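# Assemble two printed parts to match the stand's example

## Task

Join the two printed parts so they match the finished assembly shown on the stand. The robot must not fall over or finish the scene leaning, and nothing may be knocked over or pushed outside the work area.

## Robot and tools

Robot. A LinearBot: an omnidirectional wheeled base with a column about 1.7 m tall. A carriage rides up and down the column (lift_m) and carries two identical six-joint arms, each ending in a two-finger gripper. The arm bases sit about 0.57 m + lift_m above the floor, at x about 0.217 m and y about +0.317 m (left) and -0.317 m (right) from the column. Carriage parts hang about 0.15 m below them. A hand reaches up to 0.78 m from its shoulder but only about 0.38 m below its arm base. A hand is roughly 0.16 m long and 0.1 m wide (0.14 m open). Parked arm: joints 1 to 6 = 0, 0.05, 0.05, 1.45, 0, 0. Cameras: carriage_camera is fixed, facing forward and tilted about 20 degrees down; left_wrist_camera and right_wrist_camera look out past each gripper's fingertips. Images are 672x504 pixels.

Frames. Base frame: metres, origin on the floor below the base centre, x forward, y left, z up. The left_hand and right_hand readings are in this frame and mark the point between the finger pads; quat_wxyz gives the hand's orientation (hand z runs along the fingers, fingers open along hand y; a hand pointing straight up with joints 1, 5, 6 at 0 gives 1,0,0,0). base_odometry is in the odometry frame (the base frame at scene start), heading in rad, left positive, -3.142 to 3.142; it counts wheel turns, so slip shows up as travel.

move. One action per call. "base" holds exactly one key, each a relative offset from where the base last measured itself: translate_m (forward +, -2 to 2 m), strafe_m (left +, -2 to 2 m), rotate_rad (counter-clockwise +, -6.3 to 6.3 rad). "joints" is a single object for the whole robot, keyed by name, each value an absolute target: lift_m 0 to 1 m; for each arm (left_ and right_ prefixes) joint1_rad -2.617 to 3.054 (yaw about vertical, 0 forward, + turns left), joint2_rad 0 to 3.141 (shoulder: 0 upper arm back and level, 1.57 vertical, 3.14 forward and level), joint3_rad 0 to 3.141 (elbow: 0 folded, 3.14 straight), joint4_rad -1.57 to 1.57 (wrist pitch, + lifts fingertips), joint5_rad -1.57 to 1.57 (wrist yaw, + swings fingertips to the RIGHT), joint6_rad -2.094 to 2.094 (roll about the fingers, + clockwise seen from the forearm), gripper_m 0 to 0.093 m (gap between pads). Omitted joints keep their old target. "speeds" caps this action only: translate_m and strafe_m 0.02 to 0.5 m/s, rotate_rad 0.05 to 1.57 rad/s, lift_m 0.08 to 0.27 m/s (default 0.25). "min_time_s" 0.1 to 8 sets a minimum duration for arm and gripper motions; a small value makes arms faster and can overshoot. "cameras" lists which images to return; "blocking" false returns in about 0.5 s while motion continues. Unknown keys make a call invalid; out-of-range values get it refused. An action ends after 14 s at most (time_out). A call with no action just reports state and images.

Other tools. wait(seconds 0 to 10, cameras) lets time pass and returns early once running moves settle. stop(cameras) brakes all your running motions; it is not instant. zoom_image(camera, region [x0,y0,x1,y1] in pixels, at most 504 by 504) enlarges part of that camera's latest image. read_manual gives licence texts only. finished_scene ends the scene; the result must hold with the robot gone.

Result lines. "move" is done or the worst status. base_status and joint_status per motion: moving, done, off_target (resting away from target, may still push), stopped, contact_stop or time_out (drops its target and holds), not_followed (a self-collision check withheld the arm targets), limit_stop_at_motor_heat. on_its_own lists uncommanded activity. motor_effort is percent of maximum with the action peak in brackets; a falling lift effort while lowering means a hand is resting on something. Joint torques and Motor temperatures follow joint_positions order. After a refused call or an unplanned stop, later move, wait and finished_scene calls in the same reply are skipped.

Gripper. Gripping a hard part reads up to about 0.005 m under its width. Closed on nothing reads 0.000 to 0.003. Target about 0.005 m below the first-touch reading for a firm grip; release by commanding well above the reading.

Cautions. Reported hand positions tend to sit higher than the real ones, especially far out, and a loaded hand sags. Arm paths curve; move near objects in small steps, and min_time_s of 2 or more straightens them. Never let the arms strike or squeeze each other, including fingers; a hard press ends the scene. Turning an arm outward 0.5 rad or more with joint2 below 0.8 can jam the elbow into the column. The robot tips most easily with the carriage high, arms extended or loaded, when pushing or pulling, or on sudden stops; do not drive away from something a hand is holding. If a drive gets stopped by contact, back off about 0.2 m. Arms left stretched out heat up; at 75 °C a MOTOR HOT line appears, at 100 °C the arm goes limp for 30 to 60 s, so park arms while planning. Avoid drops, slams, fast swings and letting go of moving parts, and keep everything inside the work area.

Each tool is called after "Request:" by a JSON object that holds its "name" and its "arguments".

## Session

Request:
{"name": "move", "arguments": {}}

Scene clock: 0.00 s.
Joint torques (N m): no reading
Motor temperatures (°C): left_arm=[15 17 20 16 18 17 16] | right_arm=[15 16 15 16 16 17 14]
base_odometry: x=+0.000 y=+0.000 heading=+0.000
base_status: not commanded
joint_positions: lift_m=+0.300 left_joint1_rad=+0.018 left_joint2_rad=+0.045 left_joint3_rad=+0.063 left_joint4_rad=+1.418 left_joint5_rad=+0.021 left_joint6_rad=+0.021 left_gripper_m=+0.09396 right_joint1_rad=+0.000 right_joint2_rad=+0.067 right_joint3_rad=+0.044 right_joint4_rad=+1.493 right_joint5_rad=-0.002 right_joint6_rad=+0.005 right_gripper_m=+0.09396
joint_status: not commanded
motor_effort: lift_m=+33 drive_wheels=+0
left_hand: x=+0.2506 y=+0.3138 z=+1.3092 quat_wxyz=(+0.997, +0.010, +0.067, +0.019) (m; base frame)
right_hand: x=+0.2448 y=-0.3165 z=+1.3059 quat_wxyz=(+0.999, -0.001, +0.050, +0.003) (m; base frame)
pictures: carriage_camera, left_wrist_camera, right_wrist_camera

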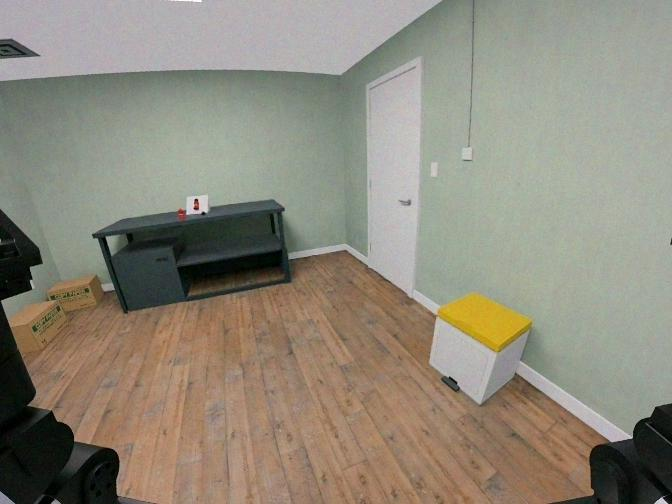

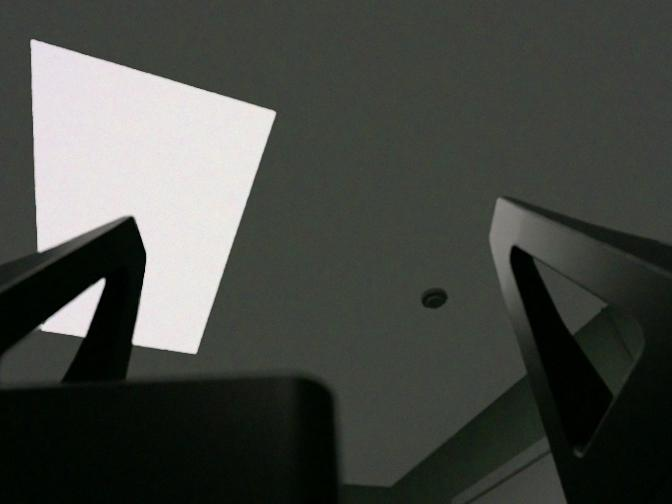

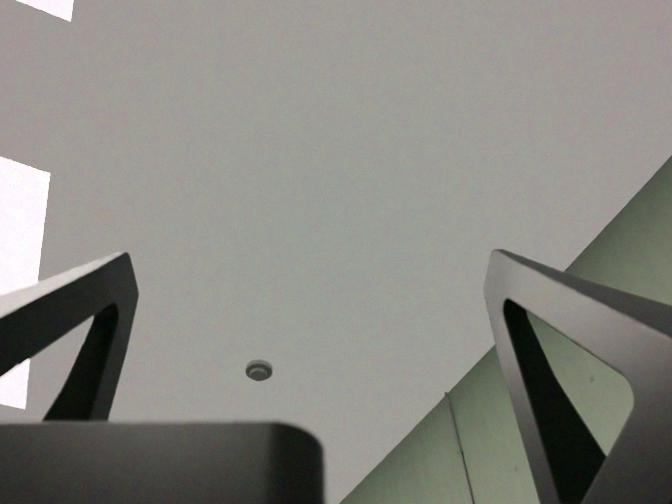

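Request:
{"name": "zoom_image", "arguments": {"camera": "carriage_camera", "region": [80, 170, 300, 320]}}

Scaled by 2.291 from the camera's 672x504 image, which has a finer 960x720 frame.

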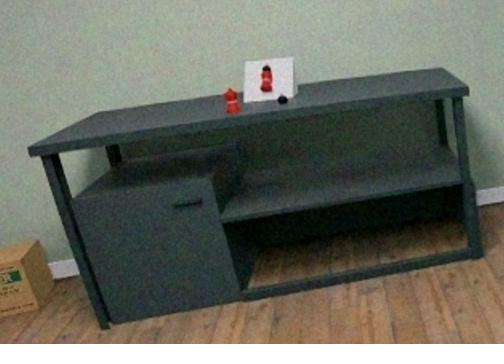

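Request:
{"name": "move", "arguments": {"base": {"rotate_rad": 0.386}}}

Request:
{"name": "move", "arguments": {"base": {"translate_m": 1.5}, "joints": {"lift_m": 0.45}}}

Request:
{"name": "move", "arguments": {"base": {"strafe_m": 0.62}, "cameras": ["carriage_camera"]}}

Scene clock: 20.13 s.
Joint torques (N m): left_arm=[0.12 3.81 6.84 -0.19 0.18 -0.14] | right_arm=[0.12 4.48 6.82 -0.26 -0.09 0.05]
move: done
base_odometry: x=+0.000 y=+0.000 heading=+0.386
base_status: done
joint_positions: lift_m=+0.300 left_joint1_rad=+0.018 left_joint2_rad=+0.045 left_joint3_rad=+0.063 left_joint4_rad=+1.418 left_joint5_rad=+0.021 left_joint6_rad=+0.021 left_gripper_m=+0.09396 right_joint1_rad=+0.000 right_joint2_rad=+0.067 right_joint3_rad=+0.044 right_joint4_rad=+1.492 right_joint5_rad=-0.002 right_joint6_rad=+0.005 right_gripper_m=+0.09396
joint_status: not commanded
motor_effort: lift_m=+33(33) drive_wheels=+5(8)
left_hand: x=+0.2506 y=+0.3138 z=+1.3092 quat_wxyz=(+0.997, +0.010, +0.067, +0.019) (m; base frame)
right_hand: x=+0.2450 y=-0.3165 z=+1.3059 quat_wxyz=(+0.999, -0.001, +0.051, +0.003) (m; base frame)
pictures: none

Scene clock: 25.43 s.
Joint torques (N m): left_arm=[0.1 3.79 6.82 -0.19 0.17 -0.15] | right_arm=[0.12 4.52 6.82 -0.27 -0.09 0.06]
move: done
base_odometry: x=+1.389 y=+0.566 heading=+0.387
base_status: done
joint_positions: lift_m=+0.450 left_joint1_rad=+0.018 left_joint2_rad=+0.045 left_joint3_rad=+0.063 left_joint4_rad=+1.418 left_joint5_rad=+0.021 left_joint6_rad=+0.021 left_gripper_m=+0.09396 right_joint1_rad=+0.000 right_joint2_rad=+0.067 right_joint3_rad=+0.044 right_joint4_rad=+1.493 right_joint5_rad=-0.002 right_joint6_rad=+0.005 right_gripper_m=+0.09396
joint_status: all done
motor_effort: lift_m=+35(43) drive_wheels=-6(12)
left_hand: x=+0.2506 y=+0.3138 z=+1.4591 quat_wxyz=(+0.997, +0.010, +0.067, +0.019) (m; base frame)
right_hand: x=+0.2448 y=-0.3165 z=+1.4558 quat_wxyz=(+0.999, -0.001, +0.050, +0.003) (m; base frame)
pictures: none

Scene clock: 28.87 s.
Joint torques (N m): left_arm=[0.16 3.77 6.87 -0.2 0.17 -0.15] | right_arm=[0.23 4.49 6.84 -0.26 -0.09 0.05]
move: done
base_odometry: x=+1.155 y=+1.141 heading=+0.386
base_status: done
joint_positions: lift_m=+0.450 left_joint1_rad=+0.017 left_joint2_rad=+0.045 left_joint3_rad=+0.063 left_joint4_rad=+1.418 left_joint5_rad=+0.021 left_joint6_rad=+0.021 left_gripper_m=+0.09396 right_joint1_rad=-0.001 right_joint2_rad=+0.067 right_joint3_rad=+0.044 right_joint4_rad=+1.492 right_joint5_rad=-0.002 right_joint6_rad=+0.005 right_gripper_m=+0.09396
joint_status: not commanded
motor_effort: lift_m=+35(35) drive_wheels=-3(7)
left_hand: x=+0.2505 y=+0.3138 z=+1.4591 quat_wxyz=(+0.998, +0.010, +0.067, +0.019) (m; base frame)
right_hand: x=+0.2451 y=-0.3165 z=+1.4558 quat_wxyz=(+0.999, -0.001, +0.051, +0.002) (m; base frame)
pictures: carriage_camera
camera_calibration:
carriage_camera: T_world_to_cam=[[0.0182024, -0.998467, -0.0522633, 0.0674775], [-0.344029, 0.0428255, -0.937982, 1.39341], [0.938783, 0.0350536, -0.342722, 0.375295], [0, 0, 0, 1]] pos_world=[0.125826, -0.00545492, 1.43914]

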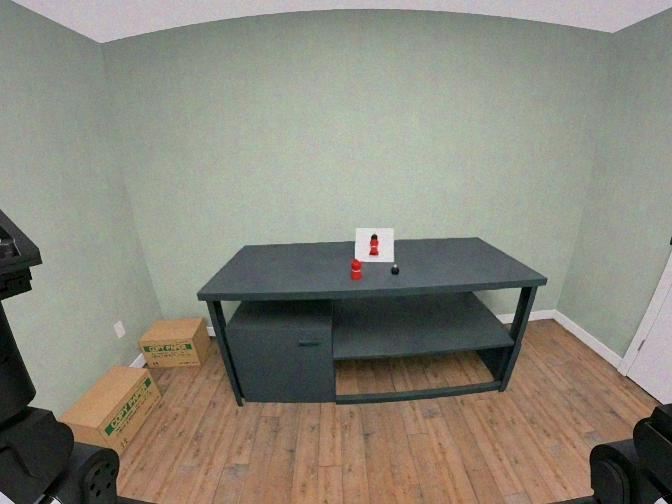

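Request:
{"name": "move", "arguments": {"base": {"strafe_m": -0.2}}}

Request:
{"name": "move", "arguments": {"base": {"translate_m": 0.68}, "speeds": {"translate_m": 0.3}, "cameras": ["carriage_camera"]}}

Request:
{"name": "zoom_image", "arguments": {"camera": "carriage_camera", "region": [260, 200, 460, 350]}}

Scene clock: 54.13 s.
Joint torques (N m): left_arm=[0.1 3.79 6.87 -0.2 0.17 -0.15] | right_arm=[0.1 4.51 6.82 -0.26 -0.11 0.06]
Motor temperatures (°C): left_arm=[15 18 25 16 18 17 16] | right_arm=[15 18 19 16 16 17 14]
move: done
base_odometry: x=+1.231 y=+0.956 heading=+0.387
base_status: done
joint_positions: lift_m=+0.450 left_joint1_rad=+0.018 left_joint2_rad=+0.045 left_joint3_rad=+0.063 left_joint4_rad=+1.418 left_joint5_rad=+0.021 left_joint6_rad=+0.021 left_gripper_m=+0.09396 right_joint1_rad=+0.000 right_joint2_rad=+0.067 right_joint3_rad=+0.044 right_joint4_rad=+1.492 right_joint5_rad=-0.002 right_joint6_rad=+0.005 right_gripper_m=+0.09396
joint_status: not commanded
motor_effort: lift_m=+35(35) drive_wheels=-4(10)
left_hand: x=+0.2505 y=+0.3138 z=+1.4591 quat_wxyz=(+0.998, +0.010, +0.067, +0.019) (m; base frame)
right_hand: x=+0.2451 y=-0.3165 z=+1.4558 quat_wxyz=(+0.999, -0.001, +0.051, +0.003) (m; base frame)
pictures: none

Scene clock: 57.90 s.
Joint torques (N m): left_arm=[0.09 3.81 6.86 -0.19 0.17 -0.13] | right_arm=[0.1 4.49 6.82 -0.26 -0.09 0.06]
move: done
base_odometry: x=+1.861 y=+1.211 heading=+0.386
base_status: done
joint_positions: lift_m=+0.450 left_joint1_rad=+0.018 left_joint2_rad=+0.045 left_joint3_rad=+0.063 left_joint4_rad=+1.418 left_joint5_rad=+0.021 left_joint6_rad=+0.021 left_gripper_m=+0.09396 right_joint1_rad=+0.000 right_joint2_rad=+0.067 right_joint3_rad=+0.044 right_joint4_rad=+1.492 right_joint5_rad=-0.002 right_joint6_rad=+0.005 right_gripper_m=+0.09396
joint_status: not commanded
motor_effort: lift_m=+35(35) drive_wheels=-4(7)
left_hand: x=+0.2504 y=+0.3138 z=+1.4591 quat_wxyz=(+0.998, +0.010, +0.067, +0.019) (m; base frame)
right_hand: x=+0.2451 y=-0.3165 z=+1.4558 quat_wxyz=(+0.999, -0.001, +0.051, +0.003) (m; base frame)
pictures: carriage_camera
camera_calibration:
carriage_camera: T_world_to_cam=[[0.0182024, -0.998467, -0.0522633, 0.0674775], [-0.344029, 0.0428255, -0.937982, 1.39341], [0.938783, 0.0350536, -0.342722, 0.375295], [0, 0, 0, 1]] pos_world=[0.125826, -0.00545492, 1.43914]

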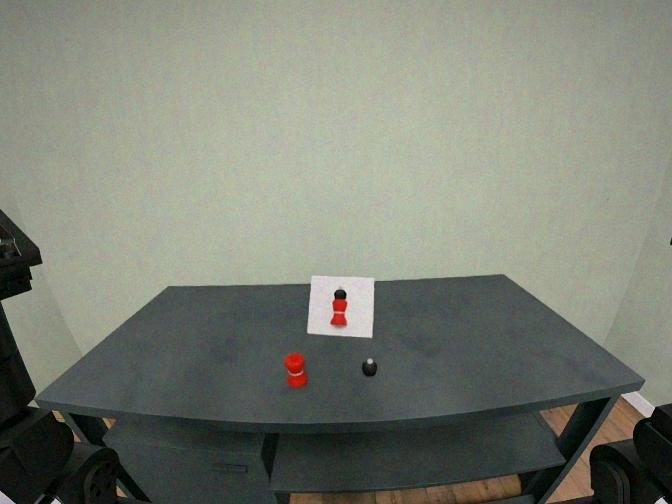

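Scaled by 2.520 from the camera's 672x504 image, which has a finer 960x720 frame.

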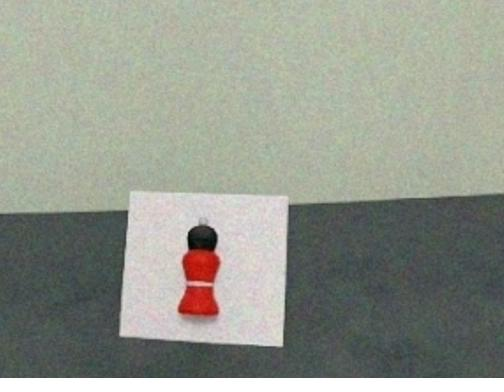

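Request:
{"name": "zoom_image", "arguments": {"camera": "carriage_camera", "region": [270, 330, 390, 420]}}

Scaled by 4.200 from the camera's 672x504 image, which has a finer 960x720 frame.

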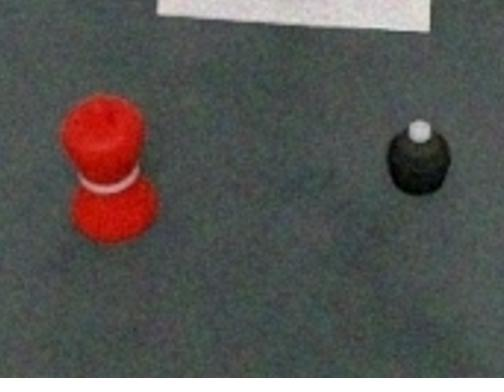

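Request:
{"name": "move", "arguments": {"base": {"strafe_m": 0.15}}}

Request:
{"name": "move", "arguments": {"joints": {"right_joint1_rad": 0.25, "right_joint2_rad": 2.069, "right_joint3_rad": 0.847, "right_joint4_rad": 0.222, "right_joint5_rad": 0, "right_joint6_rad": 0}, "min_time_s": 2.5, "cameras": ["carriage_camera","right_wrist_camera"]}}

Scene clock: 106.17 s.
Joint torques (N m): left_arm=[0.17 3.82 6.8 -0.19 0.18 -0.15] | right_arm=[0.17 4.51 6.83 -0.25 -0.09 0.05]
move: done
base_odometry: x=+1.805 y=+1.350 heading=+0.386
base_status: done
joint_positions: lift_m=+0.450 left_joint1_rad=+0.017 left_joint2_rad=+0.045 left_joint3_rad=+0.063 left_joint4_rad=+1.418 left_joint5_rad=+0.021 left_joint6_rad=+0.021 left_gripper_m=+0.09396 right_joint1_rad=-0.001 right_joint2_rad=+0.067 right_joint3_rad=+0.044 right_joint4_rad=+1.492 right_joint5_rad=-0.002 right_joint6_rad=+0.005 right_gripper_m=+0.09396
joint_status: not commanded
motor_effort: lift_m=+35(35) drive_wheels=+0(6)
left_hand: x=+0.2504 y=+0.3138 z=+1.4591 quat_wxyz=(+0.998, +0.010, +0.067, +0.019) (m; base frame)
right_hand: x=+0.2451 y=-0.3165 z=+1.4558 quat_wxyz=(+0.999, -0.001, +0.051, +0.002) (m; base frame)
pictures: none

Scene clock: 109.00 s.
Joint torques (N m): left_arm=[0.13 3.82 6.84 -0.21 0.18 -0.16] | right_arm=[0.47 -10.06 7.53 1.2 -0.08 -0.01]
move: done
base_odometry: x=+1.805 y=+1.350 heading=+0.386
base_status: not commanded
joint_positions: lift_m=+0.450 left_joint1_rad=+0.017 left_joint2_rad=+0.045 left_joint3_rad=+0.063 left_joint4_rad=+1.418 left_joint5_rad=+0.021 left_joint6_rad=+0.021 left_gripper_m=+0.09396 right_joint1_rad=+0.246 right_joint2_rad=+2.058 right_joint3_rad=+0.825 right_joint4_rad=+0.234 right_joint5_rad=-0.002 right_joint6_rad=+0.005 right_gripper_m=+0.09396
joint_status: all done
motor_effort: lift_m=+35(35) drive_wheels=+0(2)
left_hand: x=+0.2504 y=+0.3138 z=+1.4591 quat_wxyz=(+0.998, +0.010, +0.067, +0.019) (m; base frame)
right_hand: x=+0.6198 y=-0.2156 z=+0.9502 quat_wxyz=(+0.279, -0.115, +0.953, +0.036) (m; base frame)
pictures: carriage_camera, right_wrist_camera
camera_calibration:
carriage_camera: T_world_to_cam=[[0.0182024, -0.998467, -0.0522633, 0.0674775], [-0.344029, 0.0428255, -0.937982, 1.39341], [0.938783, 0.0350536, -0.342722, 0.375295], [0, 0, 0, 1]] pos_world=[0.125826, -0.00545492, 1.43914]
right_wrist_camera: T_world_to_cam=[[0.232668, -0.971525, 0.04477, -0.400221], [-0.972555, -0.23235, 0.0122505, 0.552091], [-0.00149934, -0.0463916, -0.998922, 1.0659], [0, 0, 0, 1]] pos_world=[0.631656, -0.211098, 1.0759]

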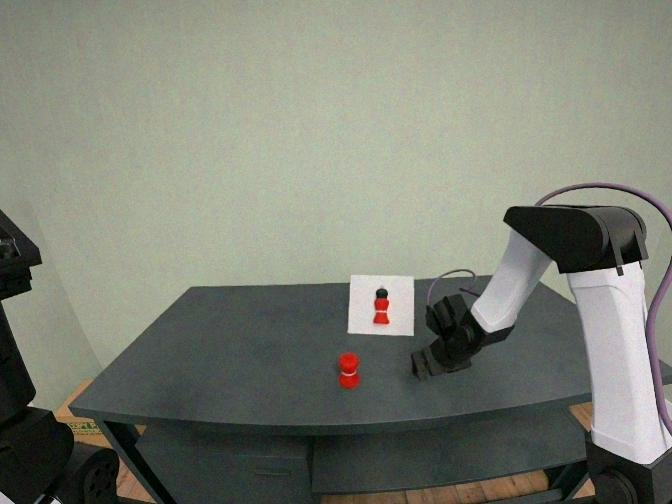

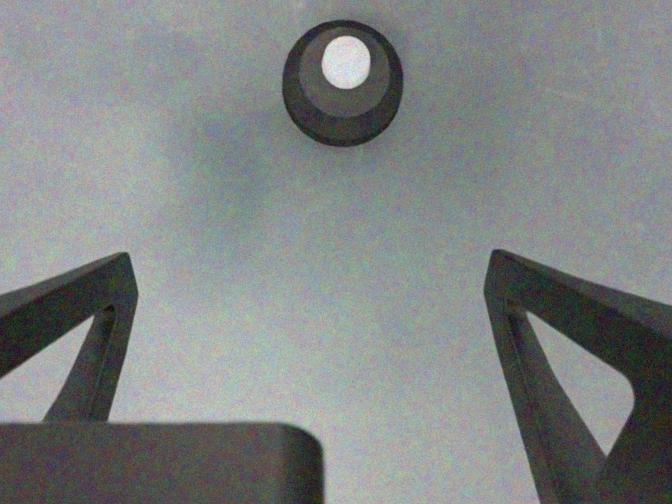

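Request:
{"name": "zoom_image", "arguments": {"camera": "carriage_camera", "region": [310, 335, 390, 395]}}

Request:
{"name": "zoom_image", "arguments": {"camera": "right_wrist_camera", "region": [260, 0, 430, 160]}}

Scaled by 6.300 from the camera's 672x504 image, which has a finer 960x720 frame.

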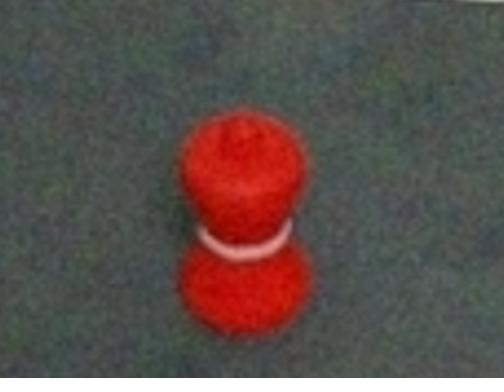

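Scaled by 2.965 from the camera's 672x504 image, which has a finer 960x720 frame.

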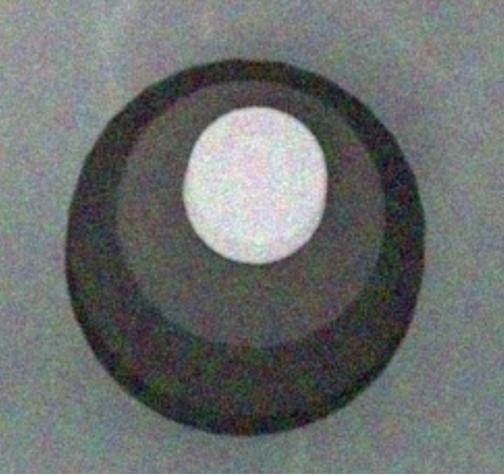

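Request:
{"name": "move", "arguments": {"joints": {"right_joint1_rad": 0.215, "right_joint2_rad": 2.572, "right_joint3_rad": 1.601, "right_joint4_rad": -0.229, "right_joint5_rad": 0, "right_joint6_rad": 0}, "min_time_s": 2, "cameras": ["carriage_camera","right_wrist_camera"]}}

Scene clock: 132.70 s.
Joint torques (N m): left_arm=[0.16 3.79 6.8 -0.19 0.17 -0.15] | right_arm=[-0.4 -13.39 8.38 0.87 -0.07 -0.01]
Motor temperatures (°C): left_arm=[15 19 28 16 18 17 16] | right_arm=[15 23 22 18 16 17 14]
move: done
base_odometry: x=+1.805 y=+1.350 heading=+0.386
base_status: not commanded
joint_positions: lift_m=+0.450 left_joint1_rad=+0.017 left_joint2_rad=+0.045 left_joint3_rad=+0.063 left_joint4_rad=+1.418 left_joint5_rad=+0.021 left_joint6_rad=+0.021 left_gripper_m=+0.09396 right_joint1_rad=+0.221 right_joint2_rad=+2.544 right_joint3_rad=+1.581 right_joint4_rad=-0.212 right_joint5_rad=-0.002 right_joint6_rad=+0.005 right_gripper_m=+0.09396
joint_status: all done
motor_effort: lift_m=+35(35) drive_wheels=+0(0)
left_hand: x=+0.2504 y=+0.3138 z=+1.4591 quat_wxyz=(+0.998, +0.010, +0.067, +0.019) (m; base frame)
right_hand: x=+0.7271 y=-0.2016 z=+0.8900 quat_wxyz=(+0.195, -0.106, +0.975, +0.023) (m; base frame)
pictures: carriage_camera, right_wrist_camera
camera_calibration:
carriage_camera: T_world_to_cam=[[0.0182024, -0.998467, -0.0522633, 0.0674775], [-0.344029, 0.0428255, -0.937982, 1.39341], [0.938783, 0.0350536, -0.342722, 0.375295], [0, 0, 0, 1]] pos_world=[0.125826, -0.00545492, 1.43914]
right_wrist_camera: T_world_to_cam=[[0.217375, -0.975001, 0.0460466, -0.399631], [-0.96078, -0.205406, 0.186306, 0.50239], [-0.17219, -0.0847388, -0.981412, 1.1074], [0, 0, 0, 1]] pos_world=[0.760239, -0.192608, 1.01162]

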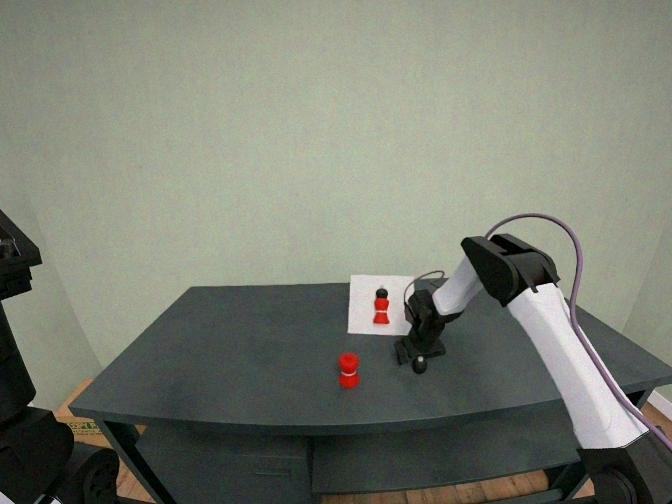

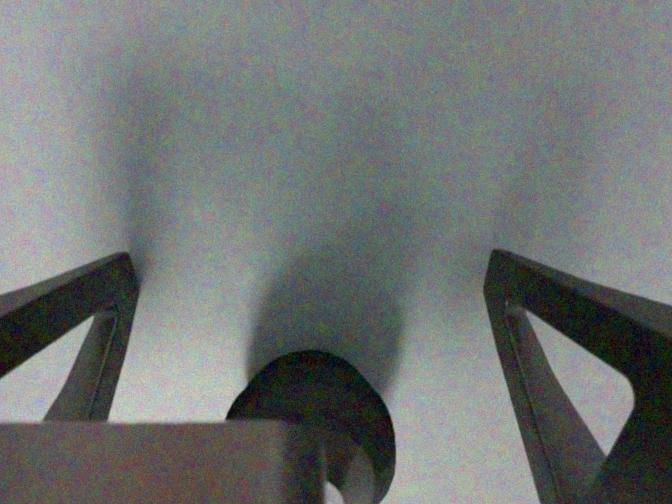

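Request:
{"name": "move", "arguments": {"joints": {"right_joint1_rad": 0.229, "right_joint2_rad": 2.496, "right_joint3_rad": 1.358, "right_joint4_rad": -0.062}, "min_time_s": 1.5, "cameras": ["carriage_camera","right_wrist_camera"]}}

Request:
{"name": "zoom_image", "arguments": {"camera": "carriage_camera", "region": [320, 310, 480, 400]}}

Scene clock: 157.17 s.
Joint torques (N m): left_arm=[0.14 3.84 6.83 -0.2 0.18 -0.15] | right_arm=[0.51 -15.05 2.85 0.39 -0.09 0.06]
Motor temperatures (°C): left_arm=[15 19 28 16 18 17 16] | right_arm=[15 28 23 18 16 17 14]
move: off_target
base_odometry: x=+1.805 y=+1.350 heading=+0.386
base_status: not commanded
joint_positions: lift_m=+0.450 left_joint1_rad=+0.017 left_joint2_rad=+0.045 left_joint3_rad=+0.063 left_joint4_rad=+1.418 left_joint5_rad=+0.021 left_joint6_rad=+0.021 left_gripper_m=+0.09396 right_joint1_rad=+0.224 right_joint2_rad=+2.492 right_joint3_rad=+1.393 right_joint4_rad=+0.024 right_joint5_rad=+0.000 right_joint6_rad=-0.001 right_gripper_m=+0.09396
joint_status: right_joint4_rad off_target (ended at +0.024, target -0.062); the others done
motor_effort: lift_m=+35(35) drive_wheels=+0(0)
left_hand: x=+0.2504 y=+0.3138 z=+1.4591 quat_wxyz=(+0.998, +0.010, +0.067, +0.019) (m; base frame)
right_hand: x=+0.7173 y=-0.2029 z=+0.8876 quat_wxyz=(+0.244, -0.109, +0.963, +0.027) (m; base frame)
pictures: carriage_camera, right_wrist_camera
camera_calibration:
carriage_camera: T_world_to_cam=[[0.0182024, -0.998467, -0.0522633, 0.0674775], [-0.344029, 0.0428255, -0.937982, 1.39341], [0.938783, 0.0350536, -0.342722, 0.375295], [0, 0, 0, 1]] pos_world=[0.125826, -0.00545492, 1.43914]
right_wrist_camera: T_world_to_cam=[[0.219305, -0.97439, 0.0496958, -0.403181], [-0.97285, -0.214529, 0.0868371, 0.588293], [-0.073952, -0.0673903, -0.994982, 1.04824], [0, 0, 0, 1]] pos_world=[0.738259, -0.196008, 1.01193]

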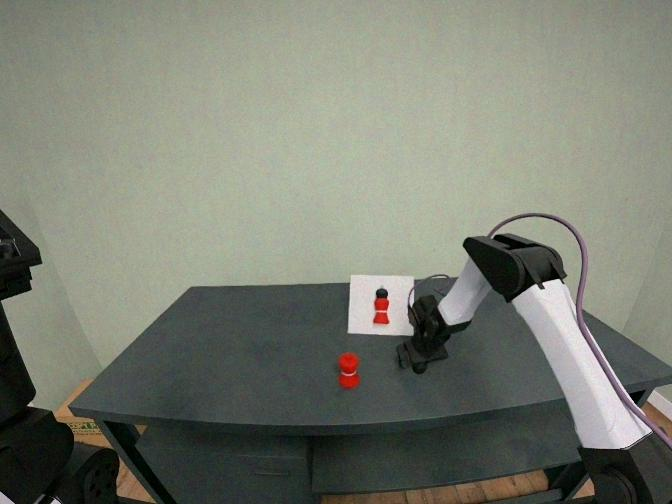

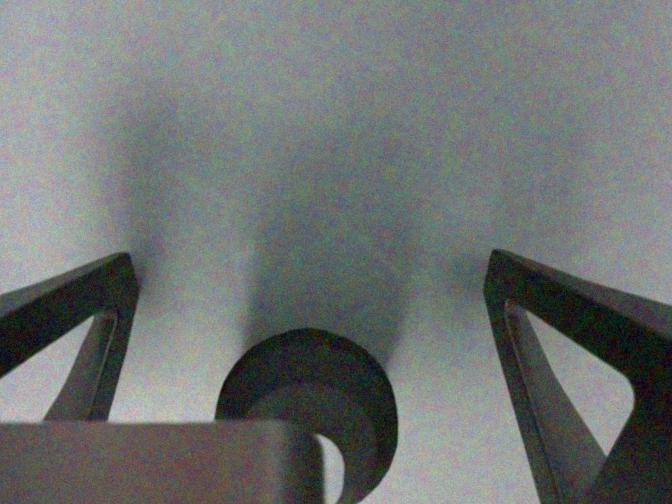

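Scaled by 3.150 from the camera's 672x504 image, which has a finer 960x720 frame.

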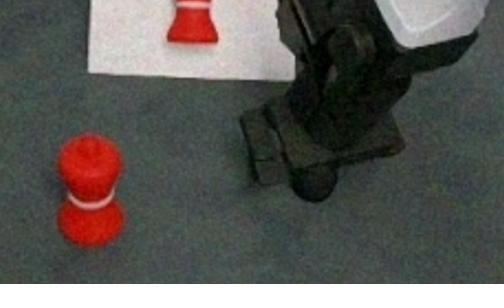

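Request:
{"name": "move", "arguments": {"joints": {"lift_m": 0.475}, "cameras": ["right_wrist_camera"]}}

Scene clock: 164.50 s.
Joint torques (N m): left_arm=[0.17 3.82 6.82 -0.19 0.17 -0.14] | right_arm=[0.5 -14.78 4.9 0.92 -0.08 0.06]
move: done
base_odometry: x=+1.805 y=+1.350 heading=+0.386
base_status: not commanded
joint_positions: lift_m=+0.475 left_joint1_rad=+0.017 left_joint2_rad=+0.045 left_joint3_rad=+0.063 left_joint4_rad=+1.418 left_joint5_rad=+0.021 left_joint6_rad=+0.021 left_gripper_m=+0.09396 right_joint1_rad=+0.224 right_joint2_rad=+2.493 right_joint3_rad=+1.367 right_joint4_rad=-0.051 right_joint5_rad=+0.000 right_joint6_rad=-0.001 right_gripper_m=+0.09396
joint_status: all done
on_its_own: right_joint4_rad moved -0.075 to your old target -0.062
motor_effort: lift_m=+35(42) drive_wheels=+0(2)
left_hand: x=+0.2502 y=+0.3138 z=+1.4842 quat_wxyz=(+0.998, +0.010, +0.067, +0.019) (m; base frame)
right_hand: x=+0.6901 y=-0.2091 z=+0.8971 quat_wxyz=(+0.194, -0.110, +0.975, +0.022) (m; base frame)
pictures: right_wrist_camera
camera_calibration:
right_wrist_camera: T_world_to_cam=[[0.224235, -0.973271, 0.0496254, -0.406785], [-0.959137, -0.211389, 0.188074, 0.459945], [-0.172556, -0.0897703, -0.9809, 1.10605], [0, 0, 0, 1]] pos_world=[0.723221, -0.199394, 1.01861]

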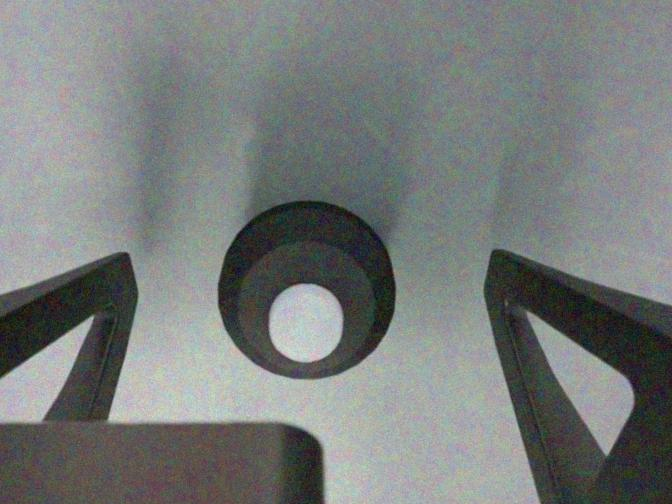

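Request:
{"name": "move", "arguments": {"joints": {"lift_m": 0.47, "right_joint2_rad": 2.478, "right_joint3_rad": 1.314, "right_joint4_rad": -0.036}, "min_time_s": 1, "cameras": ["right_wrist_camera"]}}

Request:
{"name": "move", "arguments": {"joints": {"right_gripper_m": 0.048}, "min_time_s": 2, "cameras": ["right_wrist_camera"]}}

Scene clock: 173.67 s.
Joint torques (N m): left_arm=[0.14 3.82 6.83 -0.19 0.17 -0.15] | right_arm=[0.5 -16.29 3.77 0.91 -0.09 0.06]
move: done
base_odometry: x=+1.805 y=+1.350 heading=+0.386
base_status: not commanded
joint_positions: lift_m=+0.470 left_joint1_rad=+0.017 left_joint2_rad=+0.045 left_joint3_rad=+0.063 left_joint4_rad=+1.418 left_joint5_rad=+0.021 left_joint6_rad=+0.021 left_gripper_m=+0.09396 right_joint1_rad=+0.224 right_joint2_rad=+2.492 right_joint3_rad=+1.334 right_joint4_rad=-0.024 right_joint5_rad=+0.000 right_joint6_rad=-0.001 right_gripper_m=+0.09396
joint_status: all done
motor_effort: lift_m=+30(34) drive_wheels=+0(2)
left_hand: x=+0.2502 y=+0.3138 z=+1.4796 quat_wxyz=(+0.998, +0.010, +0.067, +0.019) (m; base frame)
right_hand: x=+0.6825 y=-0.2109 z=+0.8872 quat_wxyz=(+0.192, -0.110, +0.975, +0.021) (m; base frame)
pictures: right_wrist_camera
camera_calibration:
right_wrist_camera: T_world_to_cam=[[0.224709, -0.973136, 0.0501244, -0.407113], [-0.958114, -0.211283, 0.19333, 0.448862], [-0.177546, -0.091468, -0.979853, 1.09707], [0, 0, 0, 1]] pos_world=[0.716323, -0.200993, 1.00859]

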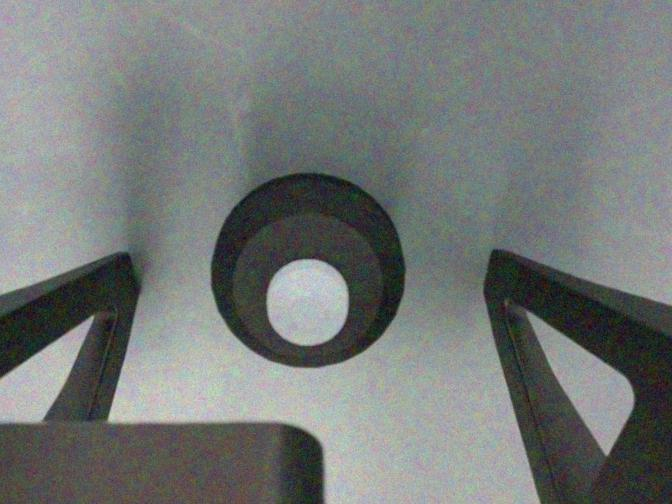

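Scene clock: 175.93 s.
Joint torques (N m): left_arm=[0.17 3.82 6.8 -0.19 0.17 -0.15] | right_arm=[0.51 -16.29 3.78 0.89 -0.1 0.06]
Motor temperatures (°C): left_arm=[15 19 28 16 18 17 16] | right_arm=[15 33 22 18 16 17 14]
move: done
base_odometry: x=+1.805 y=+1.350 heading=+0.386
base_status: not commanded
joint_positions: lift_m=+0.470 left_joint1_rad=+0.017 left_joint2_rad=+0.045 left_joint3_rad=+0.063 left_joint4_rad=+1.418 left_joint5_rad=+0.021 left_joint6_rad=+0.021 left_gripper_m=+0.09396 right_joint1_rad=+0.224 right_joint2_rad=+2.492 right_joint3_rad=+1.334 right_joint4_rad=-0.022 right_joint5_rad=+0.000 right_joint6_rad=-0.001 right_gripper_m=+0.04815
joint_status: all done
motor_effort: lift_m=+30(30) drive_wheels=-2(2)
left_hand: x=+0.2502 y=+0.3138 z=+1.4796 quat_wxyz=(+0.998, +0.010, +0.067, +0.019) (m; base frame)
right_hand: x=+0.6830 y=-0.2108 z=+0.8875 quat_wxyz=(+0.193, -0.110, +0.975, +0.021) (m; base frame)
pictures: right_wrist_camera
camera_calibration:
right_wrist_camera: T_world_to_cam=[[0.224604, -0.97316, 0.0501322, -0.407008], [-0.958543, -0.211387, 0.19108, 0.45159], [-0.175354, -0.0909711, -0.980293, 1.09629], [0, 0, 0, 1]] pos_world=[0.716522, -0.200893, 1.0088]

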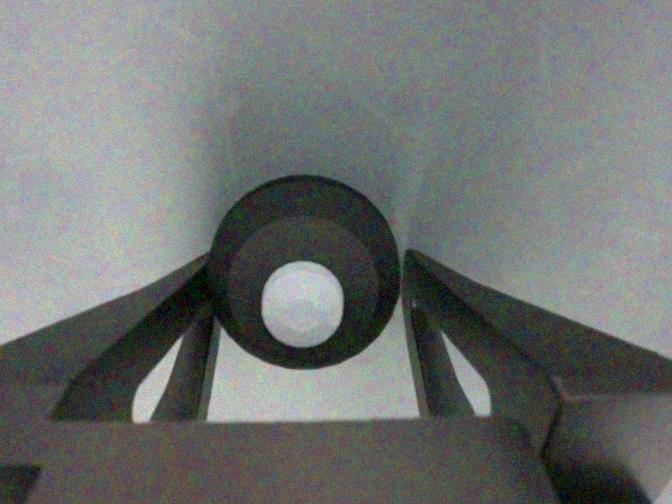

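Request:
{"name": "move", "arguments": {"joints": {"right_gripper_m": 0.037}, "min_time_s": 2}}

Request:
{"name": "move", "arguments": {"joints": {"lift_m": 0.58}, "speeds": {"lift_m": 0.1}, "cameras": ["carriage_camera","right_wrist_camera"]}}

Request:
{"name": "zoom_image", "arguments": {"camera": "carriage_camera", "region": [300, 320, 500, 480]}}

Scene clock: 183.97 s.
Joint torques (N m): left_arm=[0.18 3.82 6.79 -0.19 0.18 -0.16] | right_arm=[0.51 -16.28 3.77 0.9 -0.09 0.07]
move: off_target
base_odometry: x=+1.805 y=+1.350 heading=+0.386
base_status: not commanded
joint_positions: lift_m=+0.470 left_joint1_rad=+0.017 left_joint2_rad=+0.045 left_joint3_rad=+0.063 left_joint4_rad=+1.418 left_joint5_rad=+0.021 left_joint6_rad=+0.021 left_gripper_m=+0.09396 right_joint1_rad=+0.224 right_joint2_rad=+2.492 right_joint3_rad=+1.334 right_joint4_rad=-0.022 right_joint5_rad=+0.000 right_joint6_rad=-0.001 right_gripper_m=+0.04113
joint_status: right_gripper_m off_target (ended at +0.04115, target +0.03700)
motor_effort: lift_m=+30(30) drive_wheels=-2(2)
left_hand: x=+0.2502 y=+0.3138 z=+1.4796 quat_wxyz=(+0.998, +0.010, +0.067, +0.019) (m; base frame)
right_hand: x=+0.6830 y=-0.2108 z=+0.8875 quat_wxyz=(+0.193, -0.110, +0.975, +0.021) (m; base frame)
pictures: none

Scene clock: 185.47 s.
Joint torques (N m): left_arm=[0.13 3.82 6.86 -0.2 0.17 -0.15] | right_arm=[0.47 -16.09 4.6 0.96 -0.09 0.06]
Motor temperatures (°C): left_arm=[15 19 29 16 18 17 16] | right_arm=[15 38 21 18 16 17 14]
move: done
base_odometry: x=+1.805 y=+1.350 heading=+0.386
base_status: not commanded
joint_positions: lift_m=+0.580 left_joint1_rad=+0.017 left_joint2_rad=+0.045 left_joint3_rad=+0.063 left_joint4_rad=+1.418 left_joint5_rad=+0.021 left_joint6_rad=+0.021 left_gripper_m=+0.09396 right_joint1_rad=+0.224 right_joint2_rad=+2.491 right_joint3_rad=+1.323 right_joint4_rad=-0.034 right_joint5_rad=+0.000 right_joint6_rad=-0.001 right_gripper_m=+0.04112
joint_status: all done
motor_effort: lift_m=+34(42) drive_wheels=-2(2)
left_hand: x=+0.2503 y=+0.3138 z=+1.5893 quat_wxyz=(+0.998, +0.010, +0.067, +0.019) (m; base frame)
right_hand: x=+0.6762 y=-0.2123 z=+0.9939 quat_wxyz=(+0.182, -0.110, +0.977, +0.020) (m; base frame)
pictures: carriage_camera, right_wrist_camera
camera_calibration:
carriage_camera: T_world_to_cam=[[0.0182024, -0.998467, -0.0522633, 0.0742769], [-0.344029, 0.0428255, -0.937982, 1.51544], [0.938783, 0.0350536, -0.342722, 0.419883], [0, 0, 0, 1]] pos_world=[0.125826, -0.00545492, 1.56924]
right_wrist_camera: T_world_to_cam=[[0.22567, -0.972914, 0.0501086, -0.413], [-0.954339, -0.210442, 0.212016, 0.400923], [-0.195728, -0.0956661, -0.975981, 1.20787], [0, 0, 0, 1]] pos_world=[0.712232, -0.201891, 1.11455]

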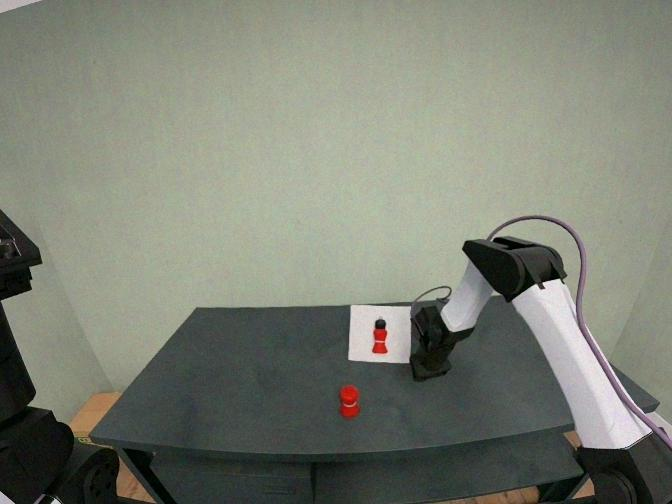

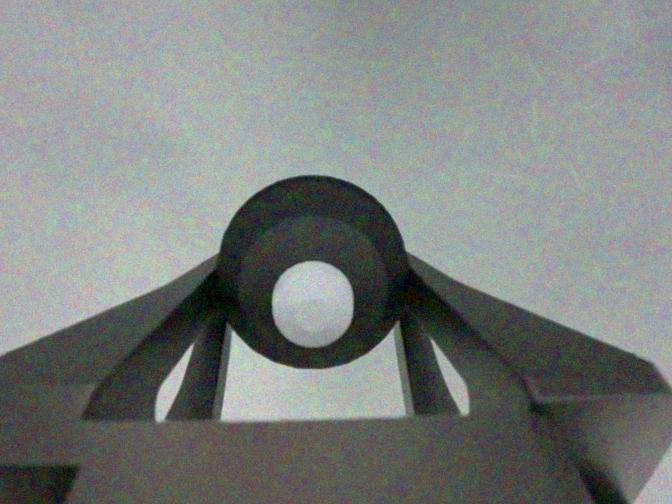

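Scaled by 2.520 from the camera's 672x504 image, which has a finer 960x720 frame.

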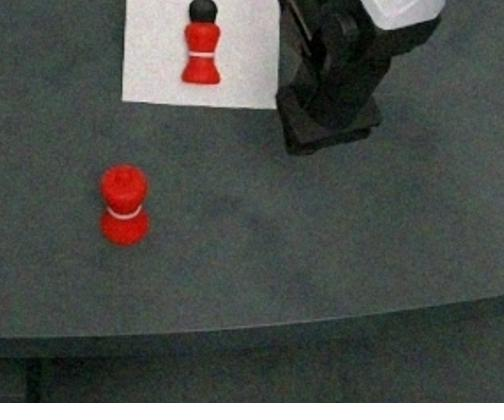

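Request:
{"name": "move", "arguments": {"joints": {"lift_m": 0.66, "right_joint1_rad": 0.616}, "min_time_s": 2, "cameras": ["carriage_camera","right_wrist_camera"]}}

Request:
{"name": "zoom_image", "arguments": {"camera": "right_wrist_camera", "region": [200, 0, 450, 187]}}

Scene clock: 202.63 s.
Joint torques (N m): left_arm=[0.18 3.85 6.8 -0.2 0.17 -0.15] | right_arm=[0.42 -16.06 4.85 0.98 -0.09 0.06]
Motor temperatures (°C): left_arm=[15 19 29 16 18 17 16] | right_arm=[15 45 21 19 16 17 15]
move: done
base_odometry: x=+1.805 y=+1.350 heading=+0.386
base_status: not commanded
joint_positions: lift_m=+0.660 left_joint1_rad=+0.017 left_joint2_rad=+0.045 left_joint3_rad=+0.063 left_joint4_rad=+1.418 left_joint5_rad=+0.021 left_joint6_rad=+0.021 left_gripper_m=+0.09396 right_joint1_rad=+0.612 right_joint2_rad=+2.491 right_joint3_rad=+1.321 right_joint4_rad=-0.037 right_joint5_rad=+0.000 right_joint6_rad=-0.001 right_gripper_m=+0.04112
joint_status: all done
motor_effort: lift_m=+35(47) drive_wheels=+0(2)
left_hand: x=+0.2503 y=+0.3138 z=+1.6692 quat_wxyz=(+0.998, +0.010, +0.067, +0.019) (m; base frame)
right_hand: x=+0.6010 y=-0.0473 z=+1.0730 quat_wxyz=(+0.173, -0.297, +0.938, +0.054) (m; base frame)
pictures: carriage_camera, right_wrist_camera
camera_calibration:
carriage_camera: T_world_to_cam=[[0.0182024, -0.998467, -0.0522633, 0.0784527], [-0.344029, 0.0428255, -0.937982, 1.59039], [0.938783, 0.0350536, -0.342722, 0.447266], [0, 0, 0, 1]] pos_world=[0.125826, -0.00545492, 1.64914]
right_wrist_camera: T_world_to_cam=[[0.57748, -0.814872, 0.0499984, -0.443261], [-0.802644, -0.555483, 0.217258, 0.234014], [-0.149265, -0.165593, -0.974833, 1.25357], [0, 0, 0, 1]] pos_world=[0.630917, -0.0236277, 1.19334]

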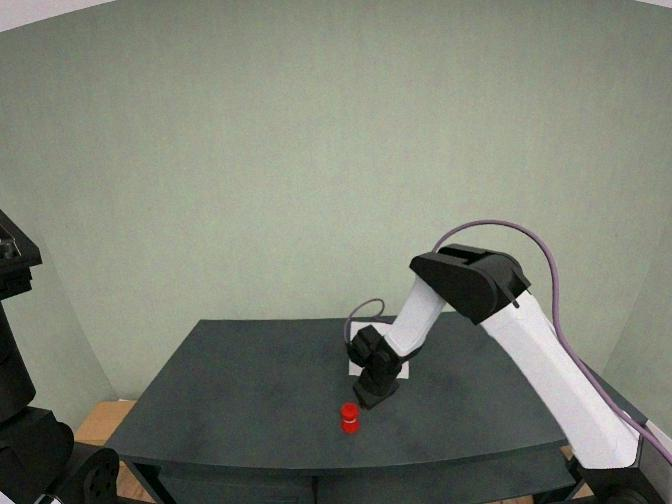

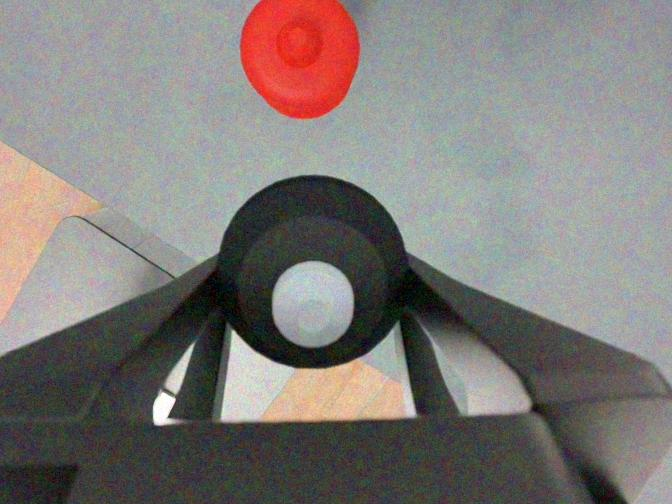

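Scaled by 2.016 from the camera's 672x504 image, which has a finer 960x720 frame.

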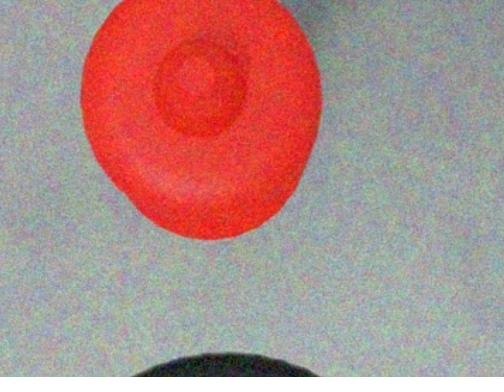

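Request:
{"name": "move", "arguments": {"joints": {"right_joint1_rad": 0.622, "right_joint2_rad": 2.569, "right_joint3_rad": 1.526, "right_joint4_rad": -0.156}, "min_time_s": 1.5, "cameras": ["right_wrist_camera","carriage_camera"]}}

Request:
{"name": "zoom_image", "arguments": {"camera": "right_wrist_camera", "region": [200, 0, 450, 187]}}

Request:
{"name": "zoom_image", "arguments": {"camera": "carriage_camera", "region": [300, 350, 460, 470]}}

Scene clock: 218.77 s.
Joint torques (N m): left_arm=[0.18 3.79 6.8 -0.19 0.17 -0.14] | right_arm=[0.51 -14.23 8.38 0.89 -0.09 0.07]
move: done
base_odometry: x=+1.805 y=+1.350 heading=+0.386
base_status: not commanded
joint_positions: lift_m=+0.660 left_joint1_rad=+0.017 left_joint2_rad=+0.045 left_joint3_rad=+0.063 left_joint4_rad=+1.418 left_joint5_rad=+0.021 left_joint6_rad=+0.021 left_gripper_m=+0.09396 right_joint1_rad=+0.617 right_joint2_rad=+2.554 right_joint3_rad=+1.501 right_joint4_rad=-0.147 right_joint5_rad=+0.000 right_joint6_rad=-0.001 right_gripper_m=+0.04112
joint_status: all done
motor_effort: lift_m=+35(35) drive_wheels=+0(0)
left_hand: x=+0.2503 y=+0.3138 z=+1.6692 quat_wxyz=(+0.998, +0.010, +0.067, +0.019) (m; base frame)
right_hand: x=+0.6272 y=-0.0259 z=+1.0790 quat_wxyz=(+0.175, -0.299, +0.936, +0.056) (m; base frame)
pictures: carriage_camera, right_wrist_camera
camera_calibration:
carriage_camera: T_world_to_cam=[[0.0182024, -0.998467, -0.0522633, 0.0784527], [-0.344029, 0.0428255, -0.937982, 1.59039], [0.938783, 0.0350536, -0.342722, 0.447266], [0, 0, 0, 1]] pos_world=[0.125826, -0.00545492, 1.64914]
right_wrist_camera: T_world_to_cam=[[0.581231, -0.812196, 0.0500873, -0.443601], [-0.801034, -0.560237, 0.210902, 0.271293], [-0.143233, -0.162705, -0.976223, 1.26472], [0, 0, 0, 1]] pos_world=[0.656299, -0.00252638, 1.19965]

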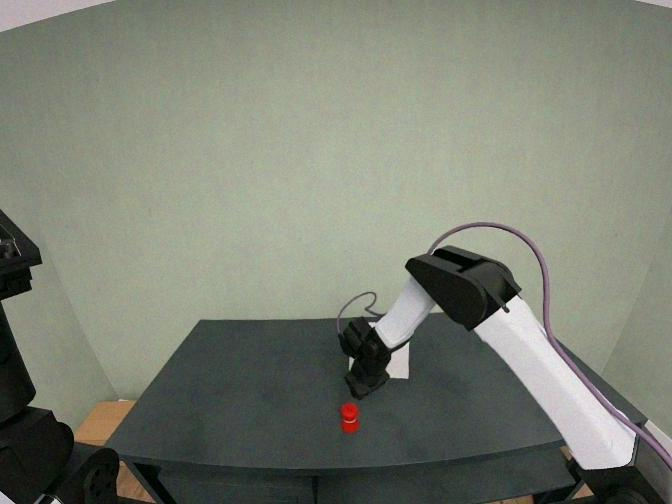

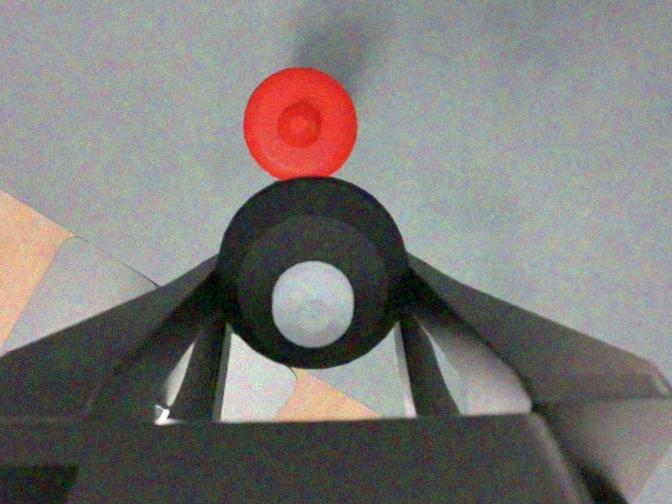

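Scaled by 2.016 from the camera's 672x504 image, which has a finer 960x720 frame.

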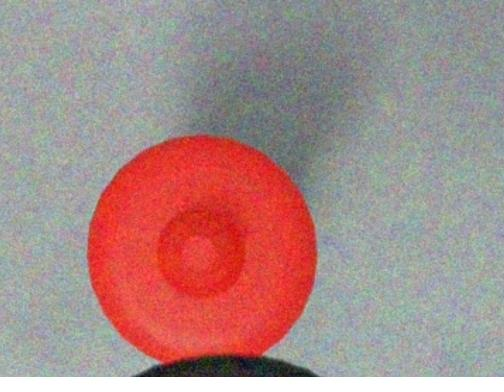

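Scaled by 3.150 from the camera's 672x504 image, which has a finer 960x720 frame.

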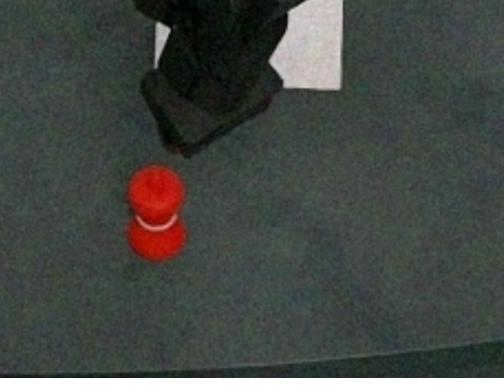

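Request:
{"name": "move", "arguments": {"joints": {"right_joint1_rad": 0.630, "right_joint2_rad": 2.665, "right_joint3_rad": 1.731, "right_joint4_rad": -0.246}, "min_time_s": 1.5}}

Request:
{"name": "move", "arguments": {"joints": {"lift_m": 0.62}, "speeds": {"lift_m": 0.1}, "cameras": ["right_wrist_camera","carriage_camera"]}}

Request:
{"name": "zoom_image", "arguments": {"camera": "carriage_camera", "region": [300, 340, 420, 440]}}

Scene clock: 245.10 s.
Joint torques (N m): left_arm=[0.18 3.79 6.79 -0.21 0.18 -0.14] | right_arm=[0.61 -15.24 9.1 0.95 -0.09 0.06]
move: done
base_odometry: x=+1.805 y=+1.350 heading=+0.386
base_status: not commanded
joint_positions: lift_m=+0.660 left_joint1_rad=+0.017 left_joint2_rad=+0.045 left_joint3_rad=+0.063 left_joint4_rad=+1.418 left_joint5_rad=+0.021 left_joint6_rad=+0.021 left_gripper_m=+0.09396 right_joint1_rad=+0.624 right_joint2_rad=+2.649 right_joint3_rad=+1.704 right_joint4_rad=-0.238 right_joint5_rad=+0.000 right_joint6_rad=-0.001 right_gripper_m=+0.04112
joint_status: all done
motor_effort: lift_m=+35(35) drive_wheels=+0(0)
left_hand: x=+0.2503 y=+0.3138 z=+1.6692 quat_wxyz=(+0.998, +0.010, +0.067, +0.019) (m; base frame)
right_hand: x=+0.6541 y=-0.0022 z=+1.0789 quat_wxyz=(+0.183, -0.302, +0.934, +0.059) (m; base frame)
pictures: none

Scene clock: 245.93 s.
Joint torques (N m): left_arm=[0.14 3.82 6.83 -0.19 0.17 -0.15] | right_arm=[0.55 -16.32 8.39 0.99 -0.09 0.07]
move: done
base_odometry: x=+1.805 y=+1.350 heading=+0.386
base_status: not commanded
joint_positions: lift_m=+0.620 left_joint1_rad=+0.017 left_joint2_rad=+0.045 left_joint3_rad=+0.063 left_joint4_rad=+1.418 left_joint5_rad=+0.021 left_joint6_rad=+0.021 left_gripper_m=+0.09396 right_joint1_rad=+0.624 right_joint2_rad=+2.660 right_joint3_rad=+1.711 right_joint4_rad=-0.246 right_joint5_rad=+0.000 right_joint6_rad=-0.001 right_gripper_m=+0.04112
joint_status: all done
motor_effort: lift_m=+31(32) drive_wheels=+0(2)
left_hand: x=+0.2505 y=+0.3138 z=+1.6294 quat_wxyz=(+0.998, +0.010, +0.067, +0.019) (m; base frame)
right_hand: x=+0.6526 y=-0.0033 z=+1.0351 quat_wxyz=(+0.178, -0.302, +0.935, +0.057) (m; base frame)
pictures: carriage_camera, right_wrist_camera
camera_calibration:
carriage_camera: T_world_to_cam=[[0.0182024, -0.998467, -0.0522633, 0.0763779], [-0.344029, 0.0428255, -0.937982, 1.55315], [0.938783, 0.0350536, -0.342722, 0.43366], [0, 0, 0, 1]] pos_world=[0.125826, -0.00545492, 1.60944]
right_wrist_camera: T_world_to_cam=[[0.586555, -0.808357, 0.0501199, -0.441358], [-0.798187, -0.566467, 0.204972, 0.317945], [-0.137299, -0.160232, -0.977484, 1.22663], [0, 0, 0, 1]] pos_world=[0.681076, 0.019876, 1.15597]

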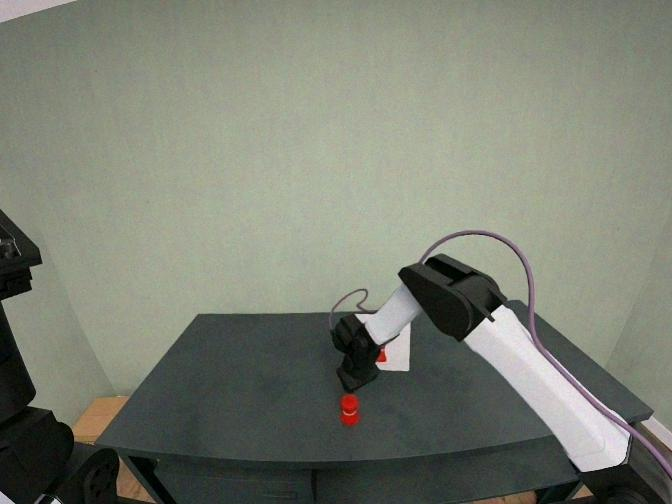

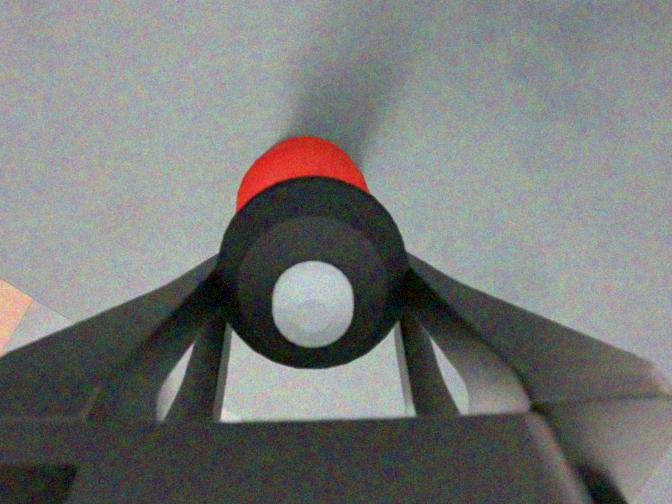

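Scaled by 4.200 from the camera's 672x504 image, which has a finer 960x720 frame.

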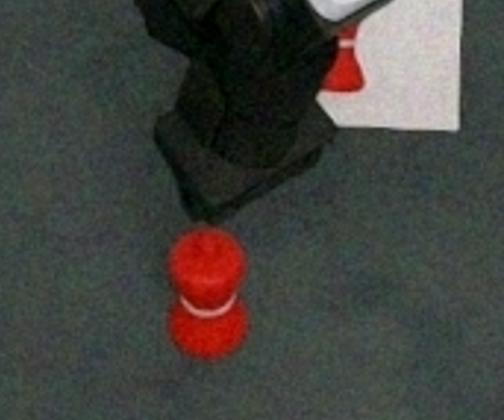

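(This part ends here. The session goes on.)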